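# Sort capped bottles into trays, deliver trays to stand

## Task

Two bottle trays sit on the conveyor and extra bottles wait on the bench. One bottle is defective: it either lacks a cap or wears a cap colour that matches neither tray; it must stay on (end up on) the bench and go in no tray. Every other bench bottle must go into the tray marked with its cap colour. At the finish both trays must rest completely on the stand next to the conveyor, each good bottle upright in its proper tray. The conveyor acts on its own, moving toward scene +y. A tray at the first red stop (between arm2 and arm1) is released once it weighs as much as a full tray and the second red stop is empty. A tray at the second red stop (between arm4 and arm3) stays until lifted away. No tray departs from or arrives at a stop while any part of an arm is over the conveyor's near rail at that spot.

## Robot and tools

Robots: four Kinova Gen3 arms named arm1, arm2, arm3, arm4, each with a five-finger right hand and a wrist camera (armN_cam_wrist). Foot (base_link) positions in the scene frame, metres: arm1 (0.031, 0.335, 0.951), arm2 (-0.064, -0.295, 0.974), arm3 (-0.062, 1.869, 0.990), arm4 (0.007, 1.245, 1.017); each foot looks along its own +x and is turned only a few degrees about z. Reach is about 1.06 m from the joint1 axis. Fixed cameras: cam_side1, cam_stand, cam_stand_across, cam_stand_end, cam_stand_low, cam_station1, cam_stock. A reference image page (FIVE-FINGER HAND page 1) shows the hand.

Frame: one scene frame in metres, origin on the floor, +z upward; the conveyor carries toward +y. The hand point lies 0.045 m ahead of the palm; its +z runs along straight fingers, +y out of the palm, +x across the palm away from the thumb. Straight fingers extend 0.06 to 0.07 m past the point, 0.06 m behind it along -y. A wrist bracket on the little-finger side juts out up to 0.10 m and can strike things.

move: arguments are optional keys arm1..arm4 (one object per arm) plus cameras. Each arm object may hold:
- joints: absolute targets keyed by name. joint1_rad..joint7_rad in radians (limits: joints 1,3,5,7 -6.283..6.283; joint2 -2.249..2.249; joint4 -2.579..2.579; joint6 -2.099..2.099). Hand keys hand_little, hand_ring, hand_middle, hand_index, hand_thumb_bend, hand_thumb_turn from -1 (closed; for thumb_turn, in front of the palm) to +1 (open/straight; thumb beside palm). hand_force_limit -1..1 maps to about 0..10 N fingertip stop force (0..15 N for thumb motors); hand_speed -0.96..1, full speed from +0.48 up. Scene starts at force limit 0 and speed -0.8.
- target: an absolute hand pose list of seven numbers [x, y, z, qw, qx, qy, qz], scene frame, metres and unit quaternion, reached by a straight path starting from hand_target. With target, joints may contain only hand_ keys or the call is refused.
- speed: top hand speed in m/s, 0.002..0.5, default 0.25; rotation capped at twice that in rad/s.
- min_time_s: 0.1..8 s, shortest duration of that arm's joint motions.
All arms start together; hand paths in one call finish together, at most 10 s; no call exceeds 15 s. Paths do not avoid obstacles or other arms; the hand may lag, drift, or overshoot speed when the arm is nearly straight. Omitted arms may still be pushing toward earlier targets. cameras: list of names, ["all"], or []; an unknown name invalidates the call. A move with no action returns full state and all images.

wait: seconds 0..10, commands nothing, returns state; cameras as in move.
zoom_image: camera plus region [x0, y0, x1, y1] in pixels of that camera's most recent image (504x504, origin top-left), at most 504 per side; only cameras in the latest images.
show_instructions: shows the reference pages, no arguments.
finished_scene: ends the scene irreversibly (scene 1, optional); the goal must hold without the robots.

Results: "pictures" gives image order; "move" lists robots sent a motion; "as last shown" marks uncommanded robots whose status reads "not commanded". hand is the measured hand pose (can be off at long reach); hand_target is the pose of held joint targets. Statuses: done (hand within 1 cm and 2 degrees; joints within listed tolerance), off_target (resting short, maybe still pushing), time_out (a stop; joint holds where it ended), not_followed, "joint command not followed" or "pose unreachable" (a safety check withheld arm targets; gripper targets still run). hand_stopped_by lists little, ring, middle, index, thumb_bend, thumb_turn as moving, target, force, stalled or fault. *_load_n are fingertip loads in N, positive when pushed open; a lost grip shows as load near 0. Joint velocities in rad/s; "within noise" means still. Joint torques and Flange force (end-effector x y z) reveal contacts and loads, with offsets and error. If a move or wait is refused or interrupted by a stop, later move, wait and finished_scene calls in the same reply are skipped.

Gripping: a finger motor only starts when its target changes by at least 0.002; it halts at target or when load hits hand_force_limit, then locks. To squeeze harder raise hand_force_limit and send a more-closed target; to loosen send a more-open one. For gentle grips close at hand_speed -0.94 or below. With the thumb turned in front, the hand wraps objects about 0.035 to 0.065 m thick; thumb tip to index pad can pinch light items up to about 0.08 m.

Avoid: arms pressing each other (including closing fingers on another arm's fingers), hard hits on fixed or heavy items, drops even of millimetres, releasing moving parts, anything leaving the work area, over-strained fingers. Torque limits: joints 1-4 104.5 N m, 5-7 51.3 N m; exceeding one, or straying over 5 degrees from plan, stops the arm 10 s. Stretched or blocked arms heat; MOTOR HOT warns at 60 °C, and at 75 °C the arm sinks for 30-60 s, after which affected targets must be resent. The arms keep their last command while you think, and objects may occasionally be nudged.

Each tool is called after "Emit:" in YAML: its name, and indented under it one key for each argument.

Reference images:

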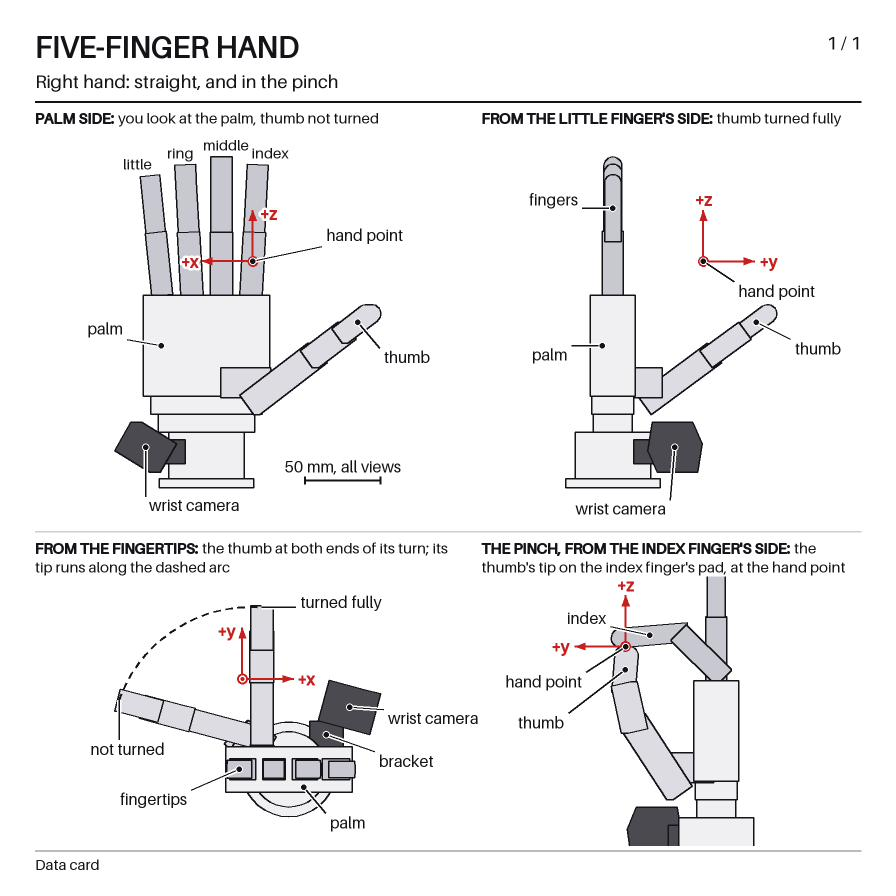

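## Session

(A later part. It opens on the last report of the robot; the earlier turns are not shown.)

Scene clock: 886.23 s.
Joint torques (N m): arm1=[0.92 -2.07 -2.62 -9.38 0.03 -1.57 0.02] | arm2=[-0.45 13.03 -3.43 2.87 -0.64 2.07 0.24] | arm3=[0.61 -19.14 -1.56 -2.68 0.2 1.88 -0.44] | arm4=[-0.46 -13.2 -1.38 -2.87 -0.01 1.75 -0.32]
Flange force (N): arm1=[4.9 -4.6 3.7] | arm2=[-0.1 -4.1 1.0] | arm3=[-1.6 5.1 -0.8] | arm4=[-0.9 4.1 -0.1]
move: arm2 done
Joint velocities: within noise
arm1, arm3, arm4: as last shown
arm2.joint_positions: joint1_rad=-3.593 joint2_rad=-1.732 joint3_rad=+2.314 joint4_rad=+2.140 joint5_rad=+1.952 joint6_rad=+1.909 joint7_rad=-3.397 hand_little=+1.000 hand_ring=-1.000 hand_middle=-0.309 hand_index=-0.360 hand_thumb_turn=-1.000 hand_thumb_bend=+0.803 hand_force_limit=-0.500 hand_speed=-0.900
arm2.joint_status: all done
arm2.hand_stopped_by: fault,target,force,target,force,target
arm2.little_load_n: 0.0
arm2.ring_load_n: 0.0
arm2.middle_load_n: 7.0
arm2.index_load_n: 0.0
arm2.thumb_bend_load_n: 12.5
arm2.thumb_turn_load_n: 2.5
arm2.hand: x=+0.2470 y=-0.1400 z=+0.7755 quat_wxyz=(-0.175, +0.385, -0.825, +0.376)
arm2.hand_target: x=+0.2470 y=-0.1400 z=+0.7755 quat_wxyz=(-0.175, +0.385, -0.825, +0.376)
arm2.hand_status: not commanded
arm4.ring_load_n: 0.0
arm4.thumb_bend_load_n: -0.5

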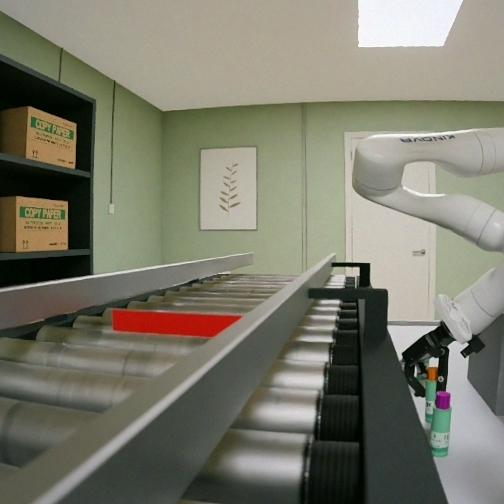

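Emit:
move:
  arm2: {"joints":{"hand_thumb_bend":0.86,"hand_middle":-0.24,"hand_index":-0.3}}
  cameras: ["cam_side1"]

Emit:
move:
  arm2: {"joints":{"hand_speed":-0.8,"hand_thumb_bend":1.0,"hand_middle":0.0,"hand_index":0.0}}
  cameras: ["cam_side1","arm2_cam_wrist"]

Emit:
zoom_image:
  camera: "cam_side1"
  region: [404, 340, 484, 430]

Scene clock: 889.33 s.
Joint torques (N m): arm1=[0.95 -2.09 -2.61 -9.38 0.03 -1.56 0.03] | arm2=[-0.43 12.87 -3.31 2.81 -0.64 1.96 0.22] | arm3=[0.58 -19.11 -1.48 -2.71 0.21 1.89 -0.46] | arm4=[-0.5 -13.29 -1.3 -2.86 -0.02 1.73 -0.34]
Flange force (N): arm1=[4.9 -4.5 3.7] | arm2=[-0.2 -4.5 0.5] | arm3=[-1.5 4.9 -0.8] | arm4=[-0.7 4.3 0.0]
move: arm2 done
Joint velocities: within noise
arm1, arm3, arm4: as last shown
arm2.joint_positions: joint1_rad=-3.593 joint2_rad=-1.732 joint3_rad=+2.314 joint4_rad=+2.140 joint5_rad=+1.952 joint6_rad=+1.909 joint7_rad=-3.397 hand_little=+1.000 hand_ring=-1.000 hand_middle=-0.240 hand_index=-0.300 hand_thumb_turn=-1.000 hand_thumb_bend=+0.860 hand_force_limit=-0.500 hand_speed=-0.900
arm2.joint_status: all done
arm2.hand_stopped_by: fault,target,target,target,target,target
arm2.little_load_n: 0.0
arm2.ring_load_n: 0.0
arm2.middle_load_n: 0.0
arm2.index_load_n: 0.0
arm2.thumb_bend_load_n: 0.0
arm2.thumb_turn_load_n: 0.0
arm2.hand: x=+0.2470 y=-0.1400 z=+0.7755 quat_wxyz=(-0.175, +0.385, -0.825, +0.376)
arm2.hand_target: x=+0.2470 y=-0.1400 z=+0.7755 quat_wxyz=(-0.175, +0.385, -0.825, +0.376)
arm2.hand_status: not commanded
arm4.thumb_bend_load_n: 0.0

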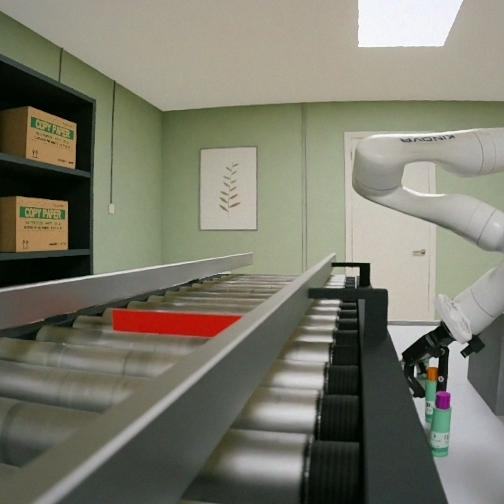

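Scene clock: 890.37 s.
Joint torques (N m): arm1=[0.9 -2.08 -2.63 -9.39 0.04 -1.58 0.02] | arm2=[-0.49 12.82 -3.39 2.82 -0.65 1.92 0.24] | arm3=[0.62 -19.16 -1.53 -2.66 0.2 1.85 -0.46] | arm4=[-0.5 -13.27 -1.34 -2.97 0.04 1.65 -0.39]
Flange force (N): arm1=[4.9 -4.5 3.7] | arm2=[-0.1 -4.6 0.7] | arm3=[-1.7 5.2 -1.0] | arm4=[-1.6 5.0 0.2]
move: arm2 done
Joint velocities: within noise
arm1, arm3, arm4: as last shown
arm2.joint_positions: joint1_rad=-3.593 joint2_rad=-1.732 joint3_rad=+2.314 joint4_rad=+2.140 joint5_rad=+1.952 joint6_rad=+1.909 joint7_rad=-3.397 hand_little=+1.000 hand_ring=-1.000 hand_middle=+0.000 hand_index=+0.000 hand_thumb_turn=-1.000 hand_thumb_bend=+1.000 hand_force_limit=-0.500 hand_speed=-0.800
arm2.joint_status: all done
arm2.hand_stopped_by: fault,target,target,target,target,target
arm2.little_load_n: 0.0
arm2.ring_load_n: 0.0
arm2.middle_load_n: 0.0
arm2.index_load_n: 0.0
arm2.thumb_bend_load_n: 0.0
arm2.thumb_turn_load_n: 0.0
arm2.hand: x=+0.2470 y=-0.1400 z=+0.7755 quat_wxyz=(-0.175, +0.385, -0.825, +0.376)
arm2.hand_target: x=+0.2470 y=-0.1400 z=+0.7755 quat_wxyz=(-0.175, +0.385, -0.825, +0.376)
arm2.hand_status: not commanded
arm4.ring_load_n: -0.5
pictures: arm2_cam_wrist, cam_side1
arm2_cam_wrist: T_world_to_cam=[[-0.64988, 0.22444, -0.72615, 0.74946], [0.16672, 0.97423, 0.15191, -0.01953], [0.74153, -0.02234, -0.67055, 0.44673]] pos_world=[0.15904, -0.1392, 0.84674]

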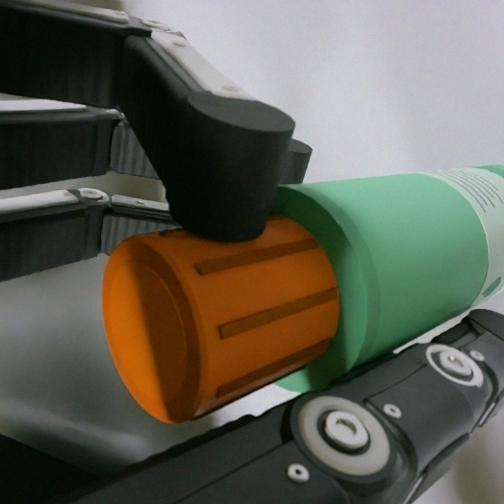

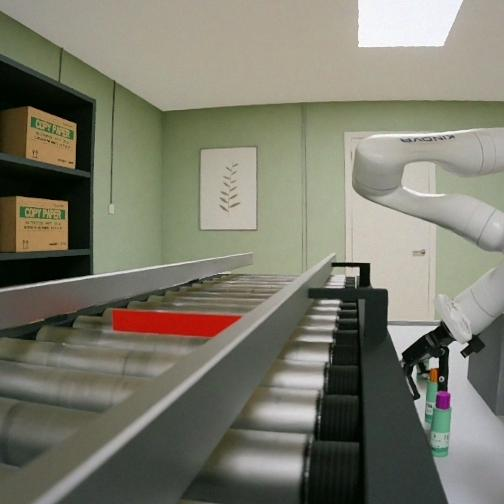

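Scaled by 5.600 from the camera's image (finer frame: 720x720).

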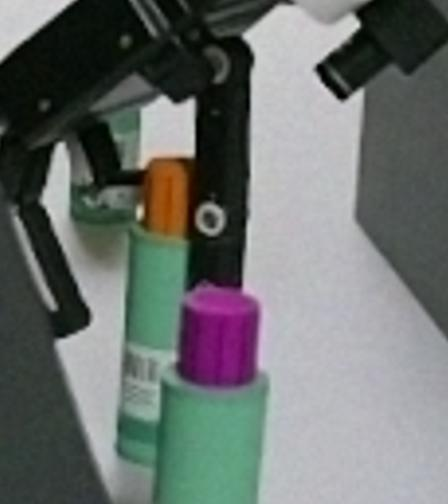

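Emit:
move:
  arm2: {"target":[0.247,-0.14,0.785,0.1753,-0.3846,0.8247,-0.3758],"speed":0.02}
  cameras: ["cam_side1","arm2_cam_wrist"]

Emit:
zoom_image:
  camera: "cam_side1"
  region: [404, 340, 484, 430]

Scene clock: 896.40 s.
Joint torques (N m): arm1=[0.92 -2.04 -2.66 -9.37 0.03 -1.55 0.01] | arm2=[-0.49 12.85 -3.38 2.76 -0.64 1.92 0.23] | arm3=[0.63 -19.12 -1.5 -2.69 0.19 1.85 -0.45] | arm4=[-0.53 -13.24 -1.28 -2.93 -0.01 1.72 -0.32]
Flange force (N): arm1=[5.0 -4.7 3.9] | arm2=[-0.2 -4.6 0.5] | arm3=[-1.6 5.1 -1.0] | arm4=[-0.8 4.3 -0.3]
move: arm2 done
Joint velocities: within noise
arm1, arm3, arm4: as last shown
arm2.joint_positions: joint1_rad=-3.592 joint2_rad=-1.715 joint3_rad=+2.299 joint4_rad=+2.159 joint5_rad=+1.933 joint6_rad=+1.918 joint7_rad=-3.400 hand_little=+1.000 hand_ring=-1.000 hand_middle=+0.000 hand_index=+0.000 hand_thumb_turn=-1.000 hand_thumb_bend=+1.000 hand_force_limit=-0.500 hand_speed=-0.800
arm2.joint_status: not commanded
arm2.hand_stopped_by: fault,target,target,target,target,target
arm2.little_load_n: 0.0
arm2.ring_load_n: 0.0
arm2.middle_load_n: 0.0
arm2.index_load_n: 0.0
arm2.thumb_bend_load_n: 0.0
arm2.thumb_turn_load_n: 0.0
arm2.hand: x=+0.2470 y=-0.1400 z=+0.7850 quat_wxyz=(-0.175, +0.385, -0.825, +0.376)
arm2.hand_target: x=+0.2470 y=-0.1400 z=+0.7850 quat_wxyz=(-0.175, +0.385, -0.825, +0.376)
arm2.hand_status: done (0.000 m and 0.0 deg from the pose sent, 0.009 m and 0.0 deg at the start)
arm4.ring_load_n: 0.0
pictures: arm2_cam_wrist, cam_side1
arm2_cam_wrist: T_world_to_cam=[[-0.64988, 0.22444, -0.72615, 0.75629], [0.16672, 0.97423, 0.15191, -0.02095], [0.74153, -0.02234, -0.67055, 0.45317]] pos_world=[0.15895, -0.1392, 0.85623]

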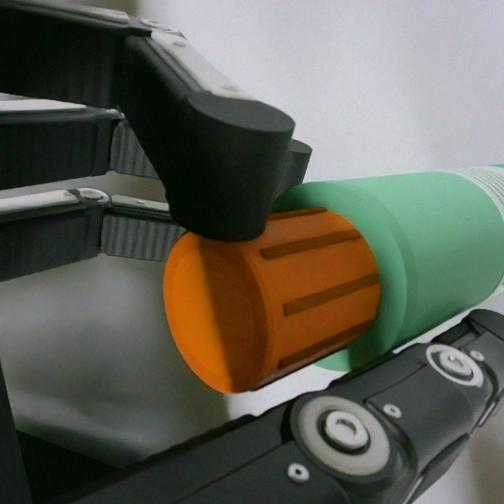

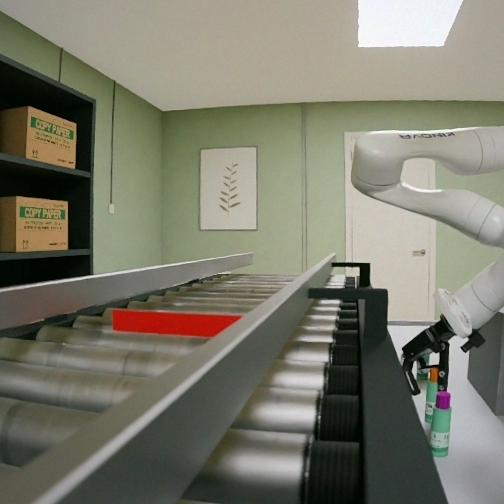

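Scaled by 5.600 from the camera's image (finer frame: 720x720).

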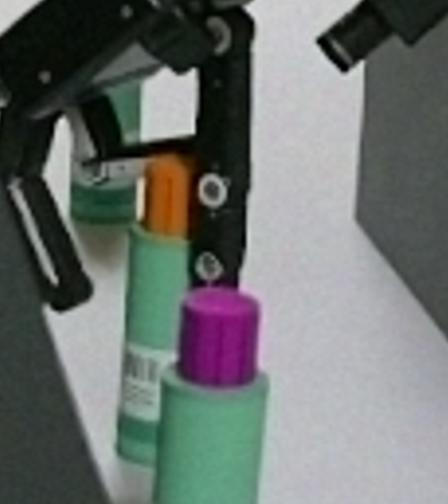

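Emit:
move:
  arm2: {"target":[0.247,-0.14,0.89,0.1753,-0.3846,0.8247,-0.3758],"speed":0.06}
  cameras: ["cam_side1"]

Emit:
zoom_image:
  camera: "cam_side1"
  region: [404, 340, 484, 460]

Scene clock: 904.30 s.
Joint torques (N m): arm1=[0.89 -2.05 -2.64 -9.38 0.06 -1.56 0.02] | arm2=[-0.5 12.86 -3.54 1.53 -0.65 1.93 0.22] | arm3=[0.61 -19.09 -1.51 -2.69 0.15 1.86 -0.44] | arm4=[-0.49 -13.18 -1.33 -2.89 0.04 1.75 -0.35]
Flange force (N): arm1=[4.9 -4.6 3.8] | arm2=[0.4 -4.7 0.1] | arm3=[-1.6 5.0 -0.9] | arm4=[-1.1 4.2 -0.1]
move: arm2 done
Joint velocities: within noise
arm1, arm3, arm4: as last shown
arm2.joint_positions: joint1_rad=-3.575 joint2_rad=-1.500 joint3_rad=+2.102 joint4_rad=+2.327 joint5_rad=+1.677 joint6_rad=+1.974 joint7_rad=-3.415 hand_little=+1.000 hand_ring=-1.000 hand_middle=+0.000 hand_index=+0.000 hand_thumb_turn=-1.000 hand_thumb_bend=+1.000 hand_force_limit=-0.500 hand_speed=-0.800
arm2.joint_status: not commanded
arm2.hand_stopped_by: fault,target,target,target,target,target
arm2.little_load_n: 0.0
arm2.ring_load_n: 0.0
arm2.middle_load_n: 0.0
arm2.index_load_n: 0.0
arm2.thumb_bend_load_n: 0.0
arm2.thumb_turn_load_n: 0.0
arm2.hand: x=+0.2470 y=-0.1400 z=+0.8900 quat_wxyz=(-0.175, +0.385, -0.825, +0.376)
arm2.hand_target: x=+0.2470 y=-0.1400 z=+0.8900 quat_wxyz=(-0.175, +0.385, -0.825, +0.376)
arm2.hand_status: done (0.000 m and 0.0 deg from the pose sent, 0.105 m and 0.0 deg at the start)

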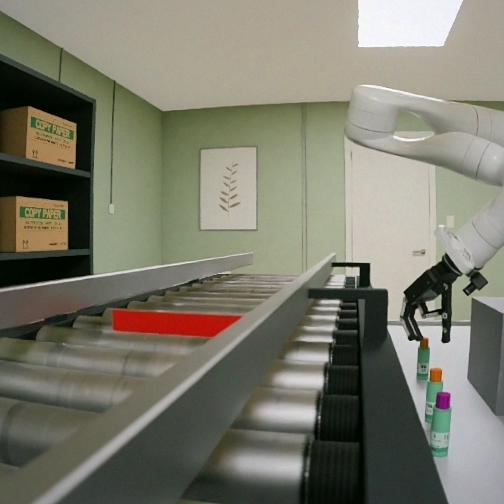

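Scaled by 4.200 from the camera's image (finer frame: 720x720).

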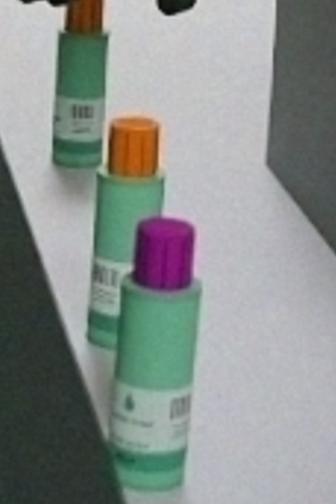

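Emit:
move:
  arm2: {"target":[0.31,-0.15,1.06,0.2017,-0.3714,0.7965,-0.4325],"speed":0.25}

Emit:
move:
  arm2: {"target":[0.355,-0.24,1.06,0.242,-0.6645,0.6645,-0.242],"speed":0.25}

Emit:
move:
  arm2: {"target":[0.345,-0.42,1.06,0.242,-0.6645,0.6645,-0.242],"speed":0.25}
  cameras: ["cam_stock","cam_stand"]

Emit:
zoom_image:
  camera: "cam_stock"
  region: [90, 180, 290, 280]

Scene clock: 910.93 s.
Joint torques (N m): arm1=[0.93 -2.09 -2.65 -9.38 0.04 -1.55 0] | arm2=[-0.45 12.63 -3.84 -1.6 -0.08 2.16 0.23] | arm3=[0.66 -19.14 -1.52 -2.73 0.18 1.86 -0.44] | arm4=[-0.39 -13.26 -1.39 -2.84 0.02 1.71 -0.36]
Flange force (N): arm1=[5.0 -4.6 3.8] | arm2=[2.8 -3.6 -0.2] | arm3=[-1.5 5.1 -0.8] | arm4=[-1.3 4.5 0.4]
move: arm2 done
Joint velocities: within noise
arm1, arm3, arm4: as last shown
arm2.joint_positions: joint1_rad=-3.446 joint2_rad=-1.090 joint3_rad=+1.862 joint4_rad=+2.301 joint5_rad=+1.424 joint6_rad=+2.048 joint7_rad=-3.086 hand_little=+1.000 hand_ring=-1.000 hand_middle=+0.000 hand_index=+0.000 hand_thumb_turn=-1.000 hand_thumb_bend=+1.000 hand_force_limit=-0.500 hand_speed=-0.800
arm2.joint_status: not commanded
arm2.hand_stopped_by: fault,target,target,target,target,target
arm2.little_load_n: 0.0
arm2.ring_load_n: 0.0
arm2.middle_load_n: 0.0
arm2.index_load_n: 0.0
arm2.thumb_bend_load_n: 0.0
arm2.thumb_turn_load_n: 0.0
arm2.hand: x=+0.3100 y=-0.1500 z=+1.0600 quat_wxyz=(-0.202, +0.371, -0.796, +0.432)
arm2.hand_target: x=+0.3100 y=-0.1500 z=+1.0600 quat_wxyz=(-0.202, +0.371, -0.796, +0.432)
arm2.hand_status: done (0.000 m and 0.0 deg from the pose sent, 0.182 m and 8.0 deg at the start)
arm4.thumb_turn_load_n: -0.5
pictures: none

Scene clock: 913.23 s.
Joint torques (N m): arm1=[0.89 -2.06 -2.65 -9.4 0.03 -1.56 0.04] | arm2=[-0.41 10.43 -5.79 -3.94 1.29 0.42 0.26] | arm3=[0.59 -19.18 -1.51 -2.72 0.16 1.86 -0.45] | arm4=[-0.48 -13.15 -1.26 -2.88 0.01 1.68 -0.35]
Flange force (N): arm1=[4.9 -4.6 3.8] | arm2=[0.4 1.2 -4.1] | arm3=[-1.6 5.1 -0.8] | arm4=[-1.1 4.2 -0.2]
move: arm2 done
Joint velocities: within noise
arm1.joint_positions: joint1_rad=-3.375 joint2_rad=+0.753 joint3_rad=+3.267 joint4_rad=+2.014 joint5_rad=+0.235 joint6_rad=+1.179 joint7_rad=-0.205 hand_little=-1.000 hand_ring=-1.000 hand_middle=+0.100 hand_index=+0.000 hand_thumb_turn=-1.000 hand_thumb_bend=+1.000 hand_force_limit=-0.500 hand_speed=-0.800
arm1.joint_status: not commanded
arm1.hand_stopped_by: target,target,target,target,target,target
arm1.little_load_n: 0.0
arm1.ring_load_n: 0.5
arm1.middle_load_n: 0.0
arm1.index_load_n: 0.0
arm1.thumb_bend_load_n: 0.0
arm1.thumb_turn_load_n: 0.0
arm1.hand: x=+0.2200 y=+0.3300 z=+1.3500 quat_wxyz=(-0.242, +0.664, -0.664, +0.242)
arm1.hand_target: x=+0.2200 y=+0.3300 z=+1.3500 quat_wxyz=(-0.242, +0.664, -0.664, +0.242)
arm1.hand_status: not commanded
arm2.joint_positions: joint1_rad=-2.390 joint2_rad=-1.069 joint3_rad=+1.485 joint4_rad=+2.470 joint5_rad=+1.913 joint6_rad=+1.324 joint7_rad=-1.798 hand_little=+1.000 hand_ring=-1.000 hand_middle=+0.000 hand_index=+0.000 hand_thumb_turn=-1.000 hand_thumb_bend=+1.000 hand_force_limit=-0.500 hand_speed=-0.800
arm2.joint_status: not commanded
arm2.hand_stopped_by: fault,target,target,target,target,target
arm2.little_load_n: 0.0
arm2.ring_load_n: 0.0
arm2.middle_load_n: 0.0
arm2.index_load_n: 0.0
arm2.thumb_bend_load_n: 0.0
arm2.thumb_turn_load_n: 0.0
arm2.hand: x=+0.3550 y=-0.2400 z=+1.0600 quat_wxyz=(-0.242, +0.664, -0.664, +0.242)
arm2.hand_target: x=+0.3550 y=-0.2400 z=+1.0600 quat_wxyz=(-0.242, +0.664, -0.664, +0.242)
arm2.hand_status: done (0.000 m and 0.0 deg from the pose sent, 0.101 m and 43.3 deg at the start)
arm3.joint_positions: joint1_rad=-0.927 joint2_rad=+0.871 joint3_rad=-0.454 joint4_rad=+1.690 joint5_rad=+0.541 joint6_rad=+1.579 joint7_rad=-3.137 hand_little=-0.250 hand_ring=-0.200 hand_middle=-0.200 hand_index=-0.200 hand_thumb_turn=-1.000 hand_thumb_bend=+1.000 hand_force_limit=+0.300 hand_speed=-0.700
arm3.joint_status: not commanded
arm3.hand_stopped_by: target,target,target,target,target,target
arm3.little_load_n: 0.0
arm3.ring_load_n: 0.0
arm3.middle_load_n: 0.0
arm3.index_load_n: 0.0
arm3.thumb_bend_load_n: 0.0
arm3.thumb_turn_load_n: 0.0
arm3.hand: x=+0.2040 y=+2.0920 z=+1.0500 quat_wxyz=(+0.000, +0.000, -0.906, +0.423)
arm3.hand_target: x=+0.2040 y=+2.0920 z=+1.0500 quat_wxyz=(+0.000, +0.000, -0.906, +0.423)
arm3.hand_status: not commanded
arm4.joint_positions: joint1_rad=-0.611 joint2_rad=+0.615 joint3_rad=-0.171 joint4_rad=+2.421 joint5_rad=-2.413 joint6_rad=+0.722 joint7_rad=-3.142 hand_little=-0.200 hand_ring=-0.200 hand_middle=-0.181 hand_index=-0.200 hand_thumb_turn=-1.000 hand_thumb_bend=+1.000 hand_force_limit=+0.300 hand_speed=-0.700
arm4.joint_status: not commanded
arm4.hand_stopped_by: target,target,target,target,target,target
arm4.little_load_n: 0.0
arm4.ring_load_n: 0.0
arm4.middle_load_n: 0.0
arm4.index_load_n: 0.0
arm4.thumb_bend_load_n: 0.0
arm4.thumb_turn_load_n: 0.0
arm4.hand: x=+0.1780 y=+1.6400 z=+1.0800 quat_wxyz=(+0.423, -0.906, +0.000, +0.000)
arm4.hand_target: x=+0.1780 y=+1.6400 z=+1.0800 quat_wxyz=(+0.423, -0.906, +0.000, +0.000)
arm4.hand_status: not commanded
pictures: none

Scene clock: 914.77 s.
Joint torques (N m): arm1=[0.91 -2.05 -2.65 -9.37 0.04 -1.56 0.02] | arm2=[-0.39 10.46 -6.87 -4.01 0.91 -0.58 0.24] | arm3=[0.57 -19.12 -1.53 -2.7 0.21 1.85 -0.44] | arm4=[-0.41 -13.25 -1.31 -2.92 -0.01 1.67 -0.33]
Flange force (N): arm1=[5.0 -4.6 3.8] | arm2=[-1.8 0.8 -3.8] | arm3=[-1.6 5.0 -0.9] | arm4=[-1.3 4.5 0.1]
move: arm2 done
Joint velocities: within noise
arm1, arm3, arm4: as last shown
arm1.ring_load_n: 0.0
arm2.joint_positions: joint1_rad=-1.750 joint2_rad=-1.158 joint3_rad=+1.467 joint4_rad=+2.368 joint5_rad=+1.854 joint6_rad=+0.955 joint7_rad=-1.138 hand_little=+1.000 hand_ring=-1.000 hand_middle=+0.000 hand_index=+0.000 hand_thumb_turn=-1.000 hand_thumb_bend=+1.000 hand_force_limit=-0.500 hand_speed=-0.800
arm2.joint_status: not commanded
arm2.hand_stopped_by: fault,target,target,target,target,target
arm2.little_load_n: 0.0
arm2.ring_load_n: 0.0
arm2.middle_load_n: 0.0
arm2.index_load_n: 0.0
arm2.thumb_bend_load_n: 0.0
arm2.thumb_turn_load_n: 0.0
arm2.hand: x=+0.3450 y=-0.4200 z=+1.0600 quat_wxyz=(-0.242, +0.664, -0.664, +0.242)
arm2.hand_target: x=+0.3450 y=-0.4200 z=+1.0600 quat_wxyz=(-0.242, +0.664, -0.664, +0.242)
arm2.hand_status: done (0.000 m and 0.0 deg from the pose sent, 0.180 m and 0.0 deg at the start)
pictures: cam_stand, cam_stock

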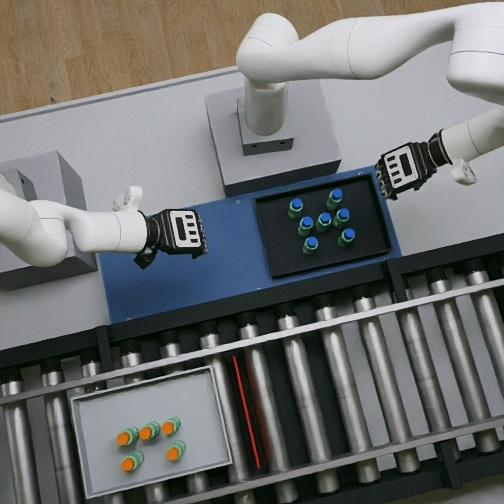

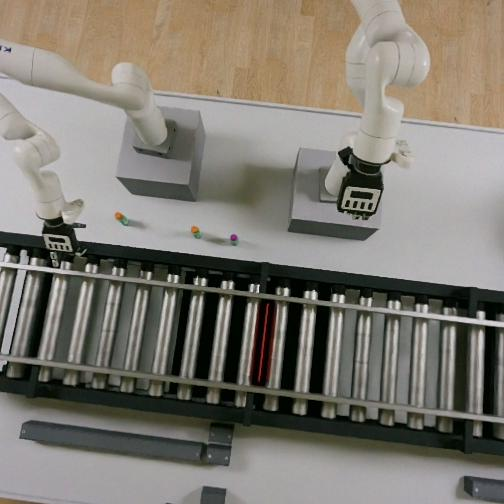

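Scaled by 2.520 from the camera's image (finer frame: 720x720).

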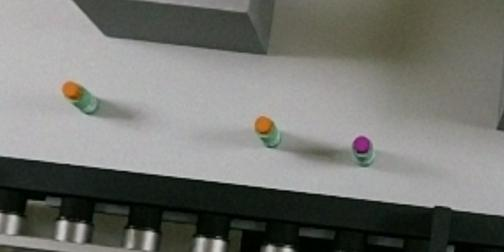

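Emit:
move:
  arm1: {"target":[0.25,0.05,1.15,0.0357,-0.0982,0.9345,-0.3401],"speed":0.3,"joints":{"hand_index":0.2,"hand_middle":0.2}}
  arm2: {"target":[0.2,-0.6,1.15,0.242,-0.6645,0.6645,-0.242],"speed":0.2}

Emit:
move:
  arm1: {"target":[0.236,-0.15,0.90,0.0357,-0.0982,0.9345,-0.3401],"speed":0.2}
  cameras: ["arm1_cam_wrist","arm3_cam_wrist","cam_stock"]

Emit:
zoom_image:
  camera: "cam_stock"
  region: [140, 180, 290, 280]

Scene clock: 923.20 s.
Joint torques (N m): arm1=[0.91 7.21 -1.46 -7.17 0.39 0.01 0.04] | arm2=[-0.36 10.84 -7.77 -5.12 -0.25 -1.45 0.22] | arm3=[0.64 -19.14 -1.49 -2.73 0.2 1.85 -0.42] | arm4=[-0.47 -13.19 -1.28 -2.91 -0.01 1.7 -0.27]
Flange force (N): arm1=[-0.8 0.9 7.2] | arm2=[-4.5 -0.7 0.6] | arm3=[-1.4 5.1 -0.8] | arm4=[-0.9 4.0 -0.3]
move: arm1 done; arm2 done
Joint velocities: within noise
arm1.joint_positions: joint1_rad=-2.540 joint2_rad=+0.063 joint3_rad=+3.328 joint4_rad=+2.396 joint5_rad=+1.130 joint6_rad=+0.457 joint7_rad=-1.618 hand_little=-1.000 hand_ring=-1.000 hand_middle=+0.200 hand_index=+0.200 hand_thumb_turn=-1.000 hand_thumb_bend=+1.000 hand_force_limit=-0.500 hand_speed=-0.800
arm1.joint_status: all done
arm1.hand_stopped_by: target,target,target,target,target,target
arm1.little_load_n: 0.0
arm1.ring_load_n: 0.0
arm1.middle_load_n: 0.0
arm1.index_load_n: 0.0
arm1.thumb_bend_load_n: 0.0
arm1.thumb_turn_load_n: 0.0
arm1.hand: x=+0.2500 y=+0.0500 z=+1.1500 quat_wxyz=(-0.036, +0.098, -0.935, +0.340)
arm1.hand_target: x=+0.2500 y=+0.0500 z=+1.1500 quat_wxyz=(-0.036, +0.098, -0.935, +0.340)
arm1.hand_status: done (0.000 m and 0.0 deg from the pose sent, 0.345 m and 78.0 deg at the start)
arm2.joint_positions: joint1_rad=-1.070 joint2_rad=-1.226 joint3_rad=+1.181 joint4_rad=+2.078 joint5_rad=+1.093 joint6_rad=+1.016 joint7_rad=-0.021 hand_little=+1.000 hand_ring=-1.000 hand_middle=+0.000 hand_index=+0.000 hand_thumb_turn=-1.000 hand_thumb_bend=+1.000 hand_force_limit=-0.500 hand_speed=-0.800
arm2.joint_status: not commanded
arm2.hand_stopped_by: fault,target,target,target,target,target
arm2.little_load_n: 0.0
arm2.ring_load_n: 0.0
arm2.middle_load_n: 0.0
arm2.index_load_n: 0.0
arm2.thumb_bend_load_n: 0.0
arm2.thumb_turn_load_n: 0.0
arm2.hand: x=+0.2000 y=-0.6000 z=+1.1500 quat_wxyz=(-0.242, +0.664, -0.664, +0.242)
arm2.hand_target: x=+0.2000 y=-0.6000 z=+1.1500 quat_wxyz=(-0.242, +0.664, -0.664, +0.242)
arm2.hand_status: done (0.000 m and 0.0 deg from the pose sent, 0.248 m and 0.0 deg at the start)
arm3, arm4: as last shown
pictures: none

Scene clock: 925.73 s.
Joint torques (N m): arm1=[1.02 18.42 -2.33 -2.44 0.08 1.42 0.03] | arm2=[-0.35 10.77 -7.74 -5.14 -0.24 -1.47 0.24] | arm3=[0.61 -19.12 -1.52 -2.69 0.21 1.82 -0.46] | arm4=[-0.46 -13.2 -1.29 -2.85 0.03 1.7 -0.37]
Flange force (N): arm1=[-2.0 2.3 3.5] | arm2=[-4.7 -0.8 0.5] | arm3=[-1.6 5.0 -1.0] | arm4=[-1.2 4.3 0.1]
move: arm1 done
Joint velocities: within noise
arm1.joint_positions: joint1_rad=-1.693 joint2_rad=-0.899 joint3_rad=+2.882 joint4_rad=+2.153 joint5_rad=+2.725 joint6_rad=+0.659 joint7_rad=-2.803 hand_little=-1.000 hand_ring=-1.000 hand_middle=+0.200 hand_index=+0.200 hand_thumb_turn=-1.000 hand_thumb_bend=+1.000 hand_force_limit=-0.500 hand_speed=-0.800
arm1.joint_status: not commanded
arm1.hand_stopped_by: target,target,target,target,target,target
arm1.little_load_n: 0.0
arm1.ring_load_n: 0.0
arm1.middle_load_n: 0.0
arm1.index_load_n: 0.0
arm1.thumb_bend_load_n: 0.0
arm1.thumb_turn_load_n: 0.0
arm1.hand: x=+0.2360 y=-0.1500 z=+0.9000 quat_wxyz=(-0.036, +0.098, -0.935, +0.340)
arm1.hand_target: x=+0.2360 y=-0.1500 z=+0.9000 quat_wxyz=(-0.036, +0.098, -0.935, +0.340)
arm1.hand_status: done (0.000 m and 0.0 deg from the pose sent, 0.320 m and 0.0 deg at the start)
arm2, arm3, arm4: as last shown
arm2.ring_load_n: 0.5
arm1_cam_wrist: T_world_to_cam=[[-0.43163, 0.65583, -0.61935, 0.75626], [0.68785, 0.68348, 0.24437, -0.28476], [0.58358, -0.32054, -0.74612, 0.6027]] pos_world=[0.17057, -0.10816, 0.98766]
arm3_cam_wrist: T_world_to_cam=[[-0.28687, 0.60493, -0.74281, -0.42863], [0.84565, 0.52423, 0.10033, -1.36995], [0.4501, -0.59937, -0.66194, 1.97135]] pos_world=[0.14824, 2.15902, 1.12398]

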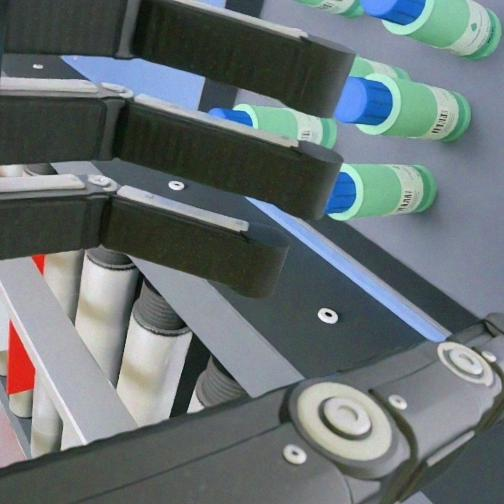

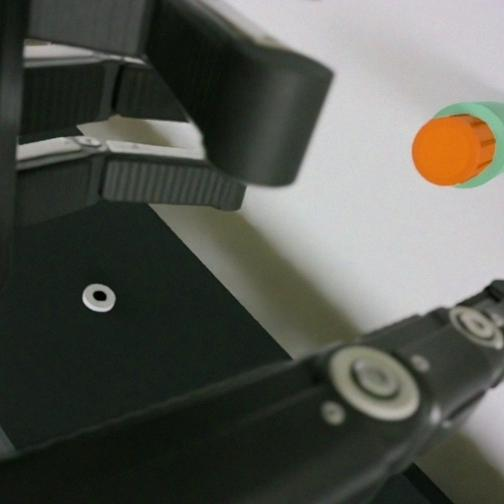

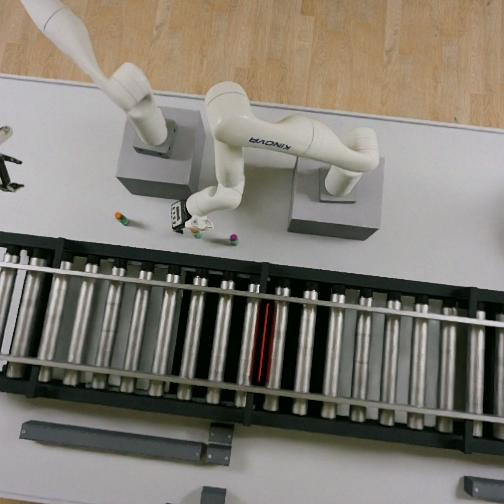

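Scaled by 3.360 from the camera's image (finer frame: 720x720).

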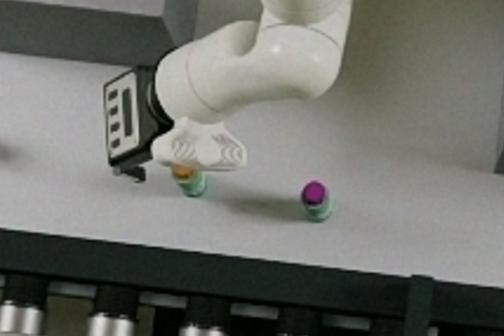

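Emit:
move:
  arm1: {"target":[0.236,-0.15,0.850,0.0357,-0.0982,0.9345,-0.3401],"speed":0.08}
  cameras: ["arm1_cam_wrist","arm3_cam_wrist","cam_side1"]

Emit:
zoom_image:
  camera: "cam_side1"
  region: [384, 320, 504, 440]

Scene clock: 930.13 s.
Joint torques (N m): arm1=[1.05 19.03 -2.53 -1.56 0.12 1.44 0.04] | arm2=[-0.37 10.76 -7.73 -5.17 -0.23 -1.46 0.22] | arm3=[0.59 -19.12 -1.5 -2.74 0.18 1.86 -0.45] | arm4=[-0.42 -13.3 -1.37 -2.85 -0.05 1.7 -0.36]
Flange force (N): arm1=[-1.5 2.9 3.2] | arm2=[-4.7 -0.7 0.5] | arm3=[-1.5 4.9 -0.8] | arm4=[-0.9 4.6 0.2]
move: arm1 done
Joint velocities: within noise
arm1.joint_positions: joint1_rad=-1.686 joint2_rad=-1.042 joint3_rad=+2.876 joint4_rad=+2.120 joint5_rad=+2.779 joint6_rad=+0.764 joint7_rad=-2.828 hand_little=-1.000 hand_ring=-1.000 hand_middle=+0.200 hand_index=+0.200 hand_thumb_turn=-1.000 hand_thumb_bend=+1.000 hand_force_limit=-0.500 hand_speed=-0.800
arm1.joint_status: not commanded
arm1.hand_stopped_by: target,target,target,target,target,target
arm1.little_load_n: 0.0
arm1.ring_load_n: 0.0
arm1.middle_load_n: 0.5
arm1.index_load_n: 0.0
arm1.thumb_bend_load_n: -0.5
arm1.thumb_turn_load_n: 0.0
arm1.hand: x=+0.2360 y=-0.1500 z=+0.8500 quat_wxyz=(-0.036, +0.098, -0.935, +0.340)
arm1.hand_target: x=+0.2360 y=-0.1500 z=+0.8500 quat_wxyz=(-0.036, +0.098, -0.935, +0.340)
arm1.hand_status: done (0.000 m and 0.0 deg from the pose sent, 0.050 m and 0.0 deg at the start)
arm2, arm3, arm4: as last shown
arm2.little_load_n: -0.5
arm2.ring_load_n: 0.0
arm1_cam_wrist: T_world_to_cam=[[-0.43167, 0.65584, -0.6193, 0.72526], [0.68786, 0.68348, 0.24435, -0.27252], [0.58353, -0.32051, -0.74616, 0.56544]] pos_world=[0.17057, -0.10816, 0.93766]
arm3_cam_wrist: T_world_to_cam=[[-0.28687, 0.60493, -0.74281, -0.42863], [0.84565, 0.52423, 0.10033, -1.36995], [0.4501, -0.59937, -0.66194, 1.97135]] pos_world=[0.14824, 2.15902, 1.12398]

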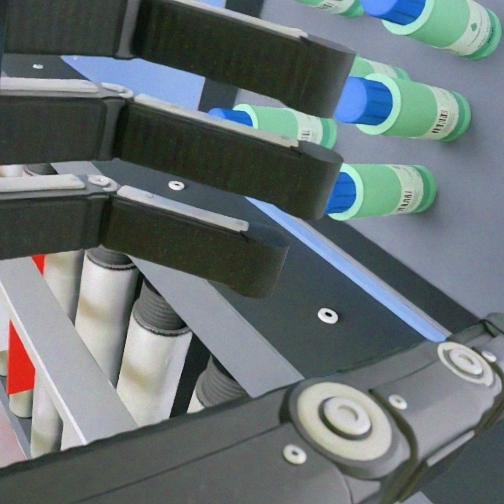

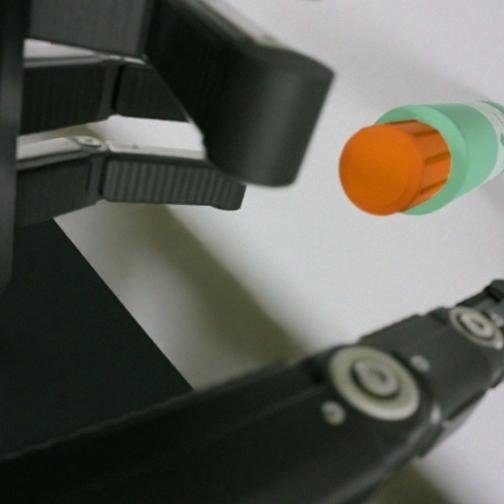

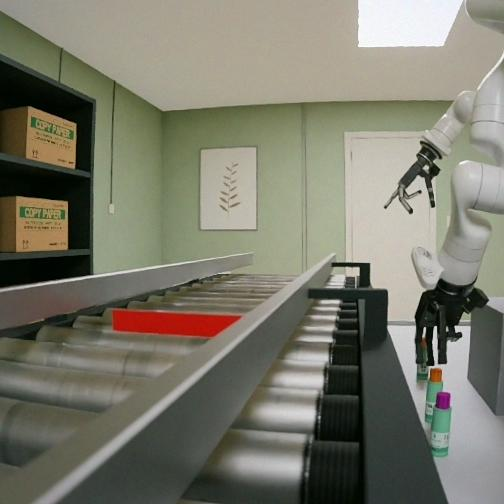

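Scaled by 4.200 from the camera's image (finer frame: 720x720).

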